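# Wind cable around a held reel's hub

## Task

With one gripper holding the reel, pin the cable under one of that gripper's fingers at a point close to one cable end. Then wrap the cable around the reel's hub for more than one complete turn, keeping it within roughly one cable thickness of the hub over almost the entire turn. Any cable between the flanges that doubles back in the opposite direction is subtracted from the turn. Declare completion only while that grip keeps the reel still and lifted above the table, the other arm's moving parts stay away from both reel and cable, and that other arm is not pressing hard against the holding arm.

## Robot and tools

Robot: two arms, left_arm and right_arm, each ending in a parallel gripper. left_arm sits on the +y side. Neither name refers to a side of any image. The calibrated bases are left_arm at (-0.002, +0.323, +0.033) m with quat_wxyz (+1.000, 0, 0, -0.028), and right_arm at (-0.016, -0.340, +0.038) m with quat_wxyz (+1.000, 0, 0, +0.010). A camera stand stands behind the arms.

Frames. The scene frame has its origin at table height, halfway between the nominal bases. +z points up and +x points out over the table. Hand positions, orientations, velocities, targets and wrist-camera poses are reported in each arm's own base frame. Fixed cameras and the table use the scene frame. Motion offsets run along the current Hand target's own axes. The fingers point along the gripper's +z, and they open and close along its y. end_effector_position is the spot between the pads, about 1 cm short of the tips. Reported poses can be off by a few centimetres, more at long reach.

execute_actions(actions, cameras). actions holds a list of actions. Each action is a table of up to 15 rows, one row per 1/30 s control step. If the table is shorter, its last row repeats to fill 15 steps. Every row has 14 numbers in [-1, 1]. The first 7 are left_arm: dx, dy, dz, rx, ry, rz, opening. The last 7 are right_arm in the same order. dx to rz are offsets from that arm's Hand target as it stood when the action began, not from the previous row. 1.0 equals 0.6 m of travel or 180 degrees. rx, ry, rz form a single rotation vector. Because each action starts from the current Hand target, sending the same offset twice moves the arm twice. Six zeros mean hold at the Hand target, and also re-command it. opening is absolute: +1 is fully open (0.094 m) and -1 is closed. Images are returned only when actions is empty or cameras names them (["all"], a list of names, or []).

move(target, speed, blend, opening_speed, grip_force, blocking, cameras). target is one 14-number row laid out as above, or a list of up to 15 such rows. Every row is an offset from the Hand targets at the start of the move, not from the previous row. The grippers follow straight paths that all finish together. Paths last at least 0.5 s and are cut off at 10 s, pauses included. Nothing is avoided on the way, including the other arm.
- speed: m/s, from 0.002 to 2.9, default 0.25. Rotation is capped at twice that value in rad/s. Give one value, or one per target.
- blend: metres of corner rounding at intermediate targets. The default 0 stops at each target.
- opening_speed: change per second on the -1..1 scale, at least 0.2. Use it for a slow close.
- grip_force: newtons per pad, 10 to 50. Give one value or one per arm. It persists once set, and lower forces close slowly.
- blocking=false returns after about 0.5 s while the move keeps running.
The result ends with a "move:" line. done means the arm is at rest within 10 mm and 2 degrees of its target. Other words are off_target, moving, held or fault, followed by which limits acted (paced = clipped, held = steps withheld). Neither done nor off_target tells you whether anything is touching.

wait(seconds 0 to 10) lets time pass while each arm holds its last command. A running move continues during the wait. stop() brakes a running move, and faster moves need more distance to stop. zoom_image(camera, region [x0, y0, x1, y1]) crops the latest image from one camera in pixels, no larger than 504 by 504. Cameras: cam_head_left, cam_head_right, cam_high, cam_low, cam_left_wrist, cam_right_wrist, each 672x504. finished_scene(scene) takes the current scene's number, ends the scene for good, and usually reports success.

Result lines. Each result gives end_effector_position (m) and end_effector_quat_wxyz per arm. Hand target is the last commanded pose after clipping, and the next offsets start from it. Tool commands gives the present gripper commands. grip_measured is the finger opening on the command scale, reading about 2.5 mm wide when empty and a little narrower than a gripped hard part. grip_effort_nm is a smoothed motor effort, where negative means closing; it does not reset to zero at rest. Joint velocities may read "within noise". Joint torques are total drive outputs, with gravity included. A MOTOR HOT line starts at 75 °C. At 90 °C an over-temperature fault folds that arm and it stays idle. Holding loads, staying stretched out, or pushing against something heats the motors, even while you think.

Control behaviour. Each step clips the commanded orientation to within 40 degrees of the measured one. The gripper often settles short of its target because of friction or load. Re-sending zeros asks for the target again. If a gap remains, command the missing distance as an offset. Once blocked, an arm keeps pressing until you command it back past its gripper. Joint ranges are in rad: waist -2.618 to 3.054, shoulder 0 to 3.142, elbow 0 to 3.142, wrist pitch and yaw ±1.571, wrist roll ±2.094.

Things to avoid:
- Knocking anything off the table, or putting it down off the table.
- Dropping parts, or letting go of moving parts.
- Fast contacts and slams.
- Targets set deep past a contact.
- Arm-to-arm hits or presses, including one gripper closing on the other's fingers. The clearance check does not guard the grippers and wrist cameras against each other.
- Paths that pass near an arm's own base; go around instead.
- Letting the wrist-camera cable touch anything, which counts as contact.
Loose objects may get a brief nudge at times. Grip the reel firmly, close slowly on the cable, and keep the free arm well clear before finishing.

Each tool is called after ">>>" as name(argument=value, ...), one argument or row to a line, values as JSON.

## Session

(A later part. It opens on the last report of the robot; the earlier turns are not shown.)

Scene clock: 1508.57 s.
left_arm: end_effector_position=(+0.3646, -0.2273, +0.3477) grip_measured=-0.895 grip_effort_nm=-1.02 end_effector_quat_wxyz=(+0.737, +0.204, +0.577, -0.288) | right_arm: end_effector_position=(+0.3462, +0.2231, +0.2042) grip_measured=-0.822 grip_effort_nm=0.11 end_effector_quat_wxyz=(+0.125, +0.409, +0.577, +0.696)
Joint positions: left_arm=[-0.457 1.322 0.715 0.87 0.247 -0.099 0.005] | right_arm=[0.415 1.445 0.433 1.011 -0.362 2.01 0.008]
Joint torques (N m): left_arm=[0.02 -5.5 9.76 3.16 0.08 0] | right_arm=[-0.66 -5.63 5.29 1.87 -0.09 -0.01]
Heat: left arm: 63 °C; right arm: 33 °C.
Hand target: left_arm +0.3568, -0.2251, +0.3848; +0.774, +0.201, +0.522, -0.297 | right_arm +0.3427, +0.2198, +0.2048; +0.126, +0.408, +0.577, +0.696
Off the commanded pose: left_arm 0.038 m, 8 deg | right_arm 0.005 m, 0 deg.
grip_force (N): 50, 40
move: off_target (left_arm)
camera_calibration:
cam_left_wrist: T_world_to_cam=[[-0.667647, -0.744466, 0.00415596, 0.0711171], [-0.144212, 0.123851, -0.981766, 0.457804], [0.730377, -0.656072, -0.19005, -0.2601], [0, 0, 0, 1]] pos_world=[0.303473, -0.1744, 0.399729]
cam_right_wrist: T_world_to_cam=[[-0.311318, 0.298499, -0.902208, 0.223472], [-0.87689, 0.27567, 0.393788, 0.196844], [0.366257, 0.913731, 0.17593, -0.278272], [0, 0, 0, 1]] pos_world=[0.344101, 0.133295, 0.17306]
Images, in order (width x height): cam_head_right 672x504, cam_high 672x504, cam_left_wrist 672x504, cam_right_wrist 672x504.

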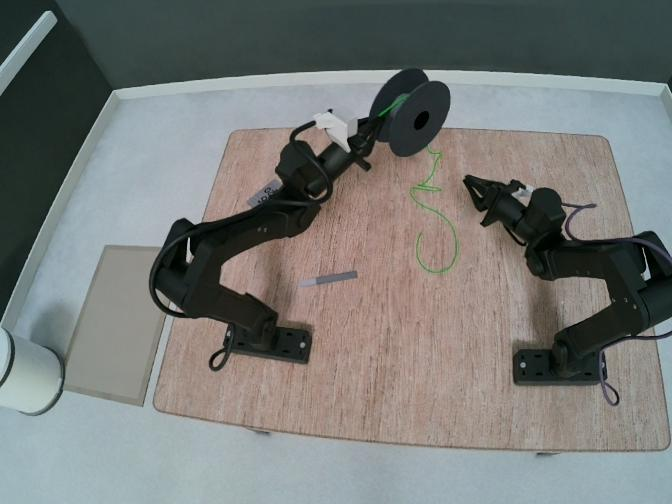

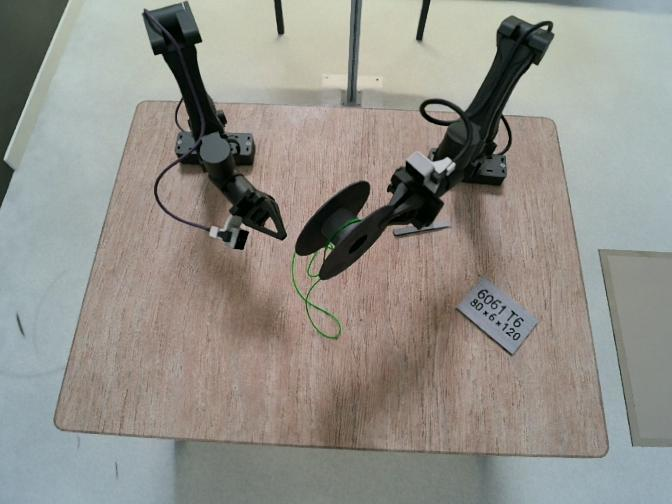

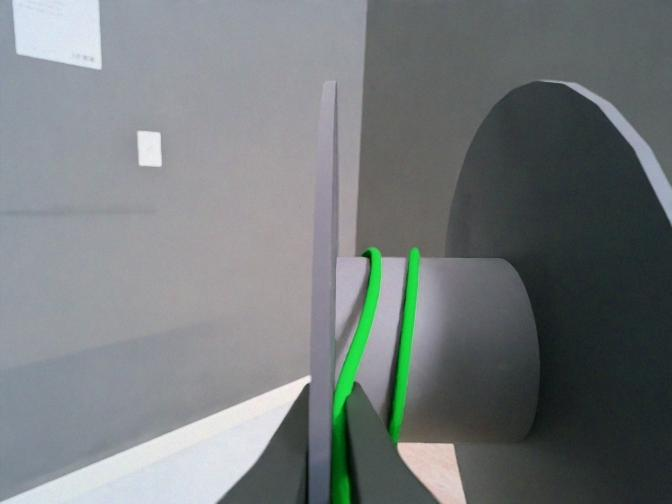

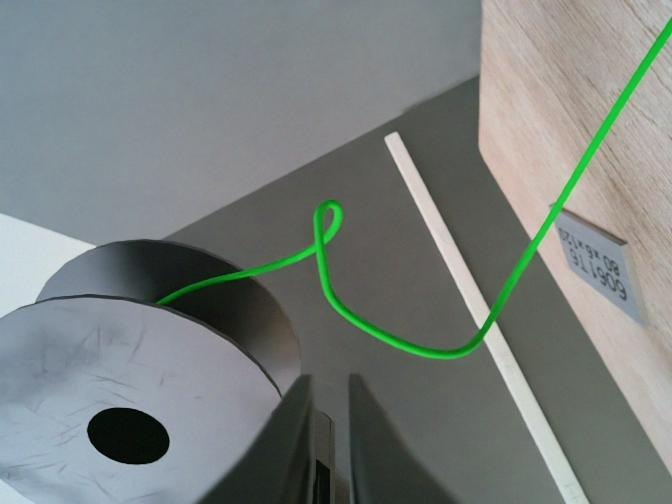

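>>> move(
  target=[0,0,0,0,0,0,-1,-0.063,0.25,0.0022,0.0433,0.194,-0.1343,-0.82],
  speed=0.2,
  cameras=["cam_right_wrist","cam_left_wrist","cam_high"],
)

>>> zoom_image(
  camera="cam_high",
  region=[270, 160, 400, 350],
)

Scene clock: 1619.50 s.
left_arm: end_effector_position=(+0.3646, -0.2273, +0.3477) grip_measured=-0.895 grip_effort_nm=-1.02 end_effector_quat_wxyz=(+0.737, +0.204, +0.577, -0.288) | right_arm: end_effector_position=(+0.4100, +0.1530, +0.3132) grip_measured=-0.822 grip_effort_nm=0.10 end_effector_quat_wxyz=(+0.048, +0.078, +0.701, +0.707)
Joint positions: left_arm=[-0.457 1.322 0.715 0.87 0.247 -0.099 0.005] | right_arm=[-0.067 1.745 1.226 0.566 -1.459 1.661 0.008]
Joint torques (N m): left_arm=[-0.09 -5.29 9.57 3.12 0.1 -0.01] | right_arm=[-0.53 -6.84 10.97 1.23 -0.11 -0.16]
Heat: left arm: 64 °C; right arm: 32 °C.
Hand target: left_arm +0.3568, -0.2251, +0.3848; +0.774, +0.201, +0.522, -0.297 | right_arm +0.4121, +0.1511, +0.3248; +0.061, +0.062, +0.705, +0.704
Off the commanded pose: left_arm 0.038 m, 8 deg | right_arm 0.012 m, 2 deg.
grip_force (N): 50, 40
move: off_target (left_arm, right_arm)
camera_calibration:
cam_left_wrist: T_world_to_cam=[[-0.667647, -0.744466, 0.00415596, 0.0711171], [-0.144212, 0.123851, -0.981766, 0.457804], [0.730377, -0.656072, -0.19005, -0.2601], [0, 0, 0, 1]] pos_world=[0.303473, -0.1744, 0.399729]
cam_right_wrist: T_world_to_cam=[[-0.050437, 0.0021859, -0.998725, 0.331154], [-0.962784, -0.265968, 0.0480398, 0.45564], [-0.265524, 0.963979, 0.0155192, 0.0448558], [0, 0, 0, 1]] pos_world=[0.467295, 0.0772217, 0.308146]
Images, in order (width x height): cam_high 672x504, cam_left_wrist 672x504, cam_right_wrist 672x504.

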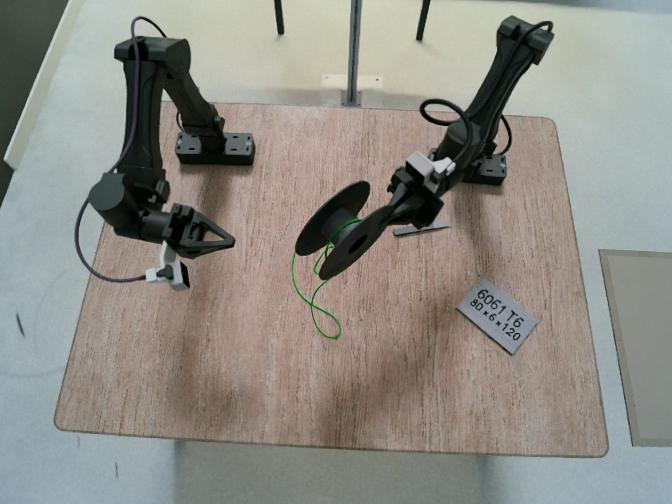

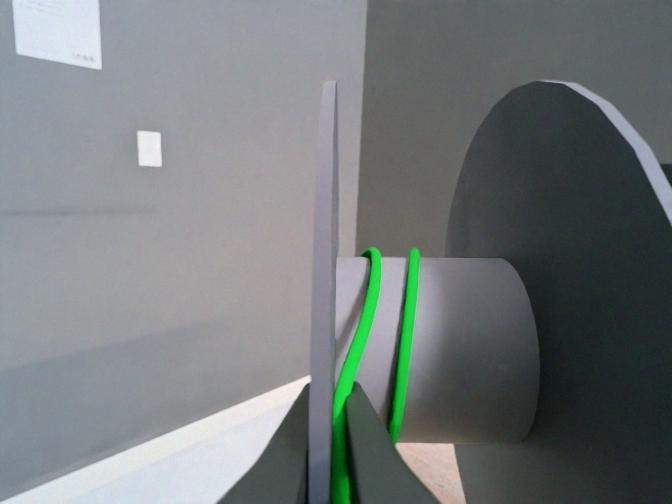

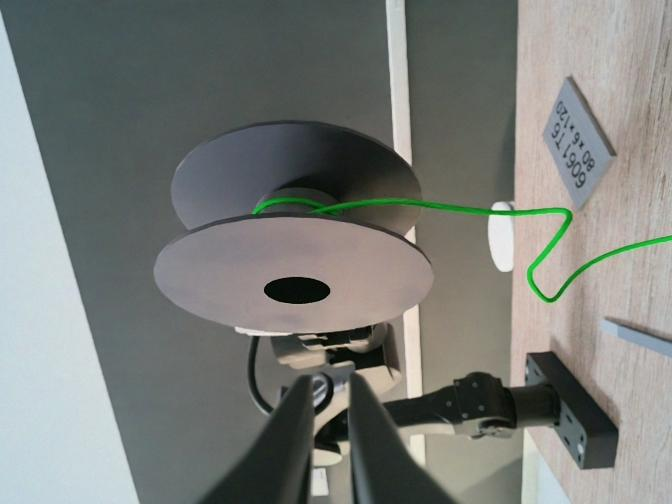

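Scaled by 2.653 from the camera's 672x504 image, which has a finer 960x720 frame.

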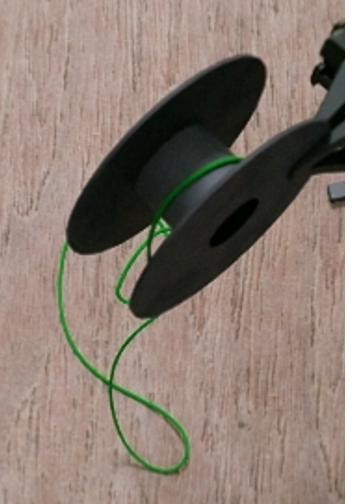

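>>> zoom_image(
  camera="cam_right_wrist",
  region=[200, 150, 450, 250],
)

Scaled by 2.016 from the camera's 672x504 image, which has a finer 960x720 frame.

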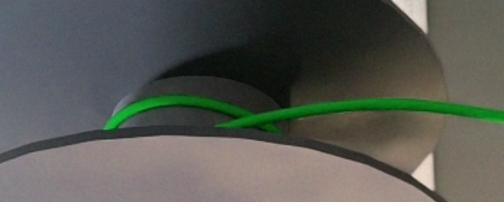

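>>> move(
  target=[0,0,0,0,0,0,-1,0.139,0,-0.0754,0,0,0,-0.82],
  speed=0.18,
  cameras=["cam_left_wrist","cam_high"],
)

>>> zoom_image(
  camera="cam_left_wrist",
  region=[300, 220, 552, 504],
)

Scene clock: 1711.53 s.
left_arm: end_effector_position=(+0.3646, -0.2273, +0.3477) grip_measured=-0.895 grip_effort_nm=-1.02 end_effector_quat_wxyz=(+0.737, +0.204, +0.577, -0.288) | right_arm: end_effector_position=(+0.3277, +0.1229, +0.3252) grip_measured=-0.822 grip_effort_nm=0.11 end_effector_quat_wxyz=(+0.071, +0.073, +0.703, +0.704)
Joint positions: left_arm=[-0.457 1.322 0.715 0.87 0.247 -0.099 0.005] | right_arm=[-0.186 1.422 0.939 0.566 -1.552 1.656 0.008]
Joint torques (N m): left_arm=[-0.08 -5.53 9.48 3.1 0.09 0.01] | right_arm=[-0.79 -5.89 6.09 1.17 -0.07 0.01]
Heat: left arm: 64 °C; right arm: 36 °C.
Hand target: left_arm +0.3568, -0.2251, +0.3848; +0.774, +0.201, +0.522, -0.297 | right_arm +0.3222, +0.1209, +0.3249; +0.061, +0.062, +0.705, +0.704
Off the commanded pose: left_arm 0.038 m, 8 deg | right_arm 0.006 m, 2 deg.
joint sent to its limit (right arm) — joint 5 (wrist yaw), lower limit. The joint targets still meet the commanded pose.
grip_force (N): 50, 40
move: off_target (left_arm)
camera_calibration:
cam_left_wrist: T_world_to_cam=[[-0.667647, -0.744466, 0.00415596, 0.0711171], [-0.144212, 0.123851, -0.981766, 0.457804], [0.730377, -0.656072, -0.19005, -0.2601], [0, 0, 0, 1]] pos_world=[0.303473, -0.1744, 0.399729]
Images, in order (width x height): cam_high 672x504, cam_left_wrist 672x504.

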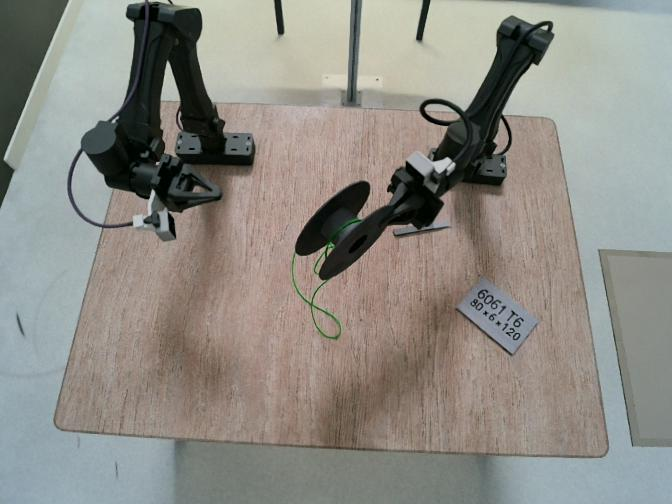

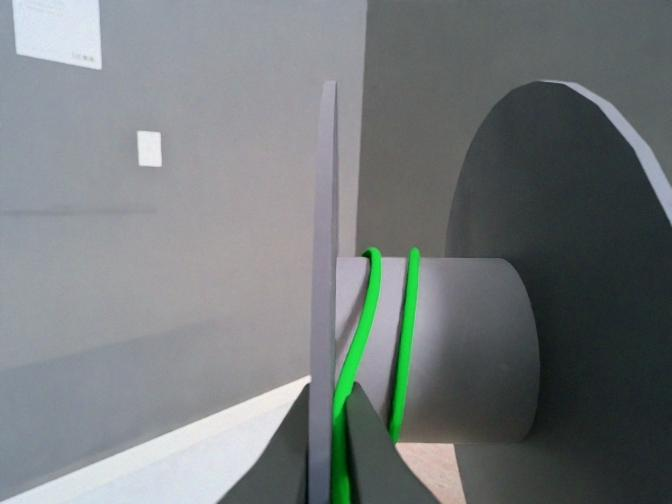

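Scaled by 1.775 from the camera's 672x504 image, which has a finer 960x720 frame.

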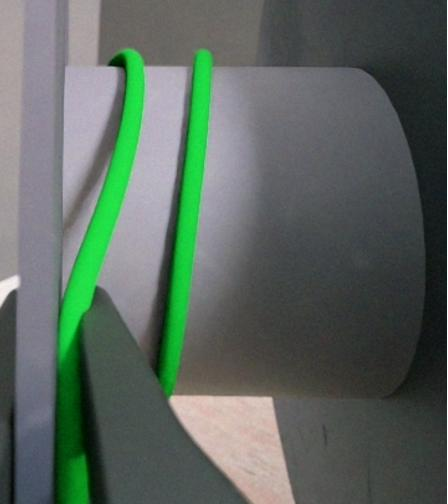

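>>> finished_scene(
  scene=2,
)

The scene is finished: the task was done.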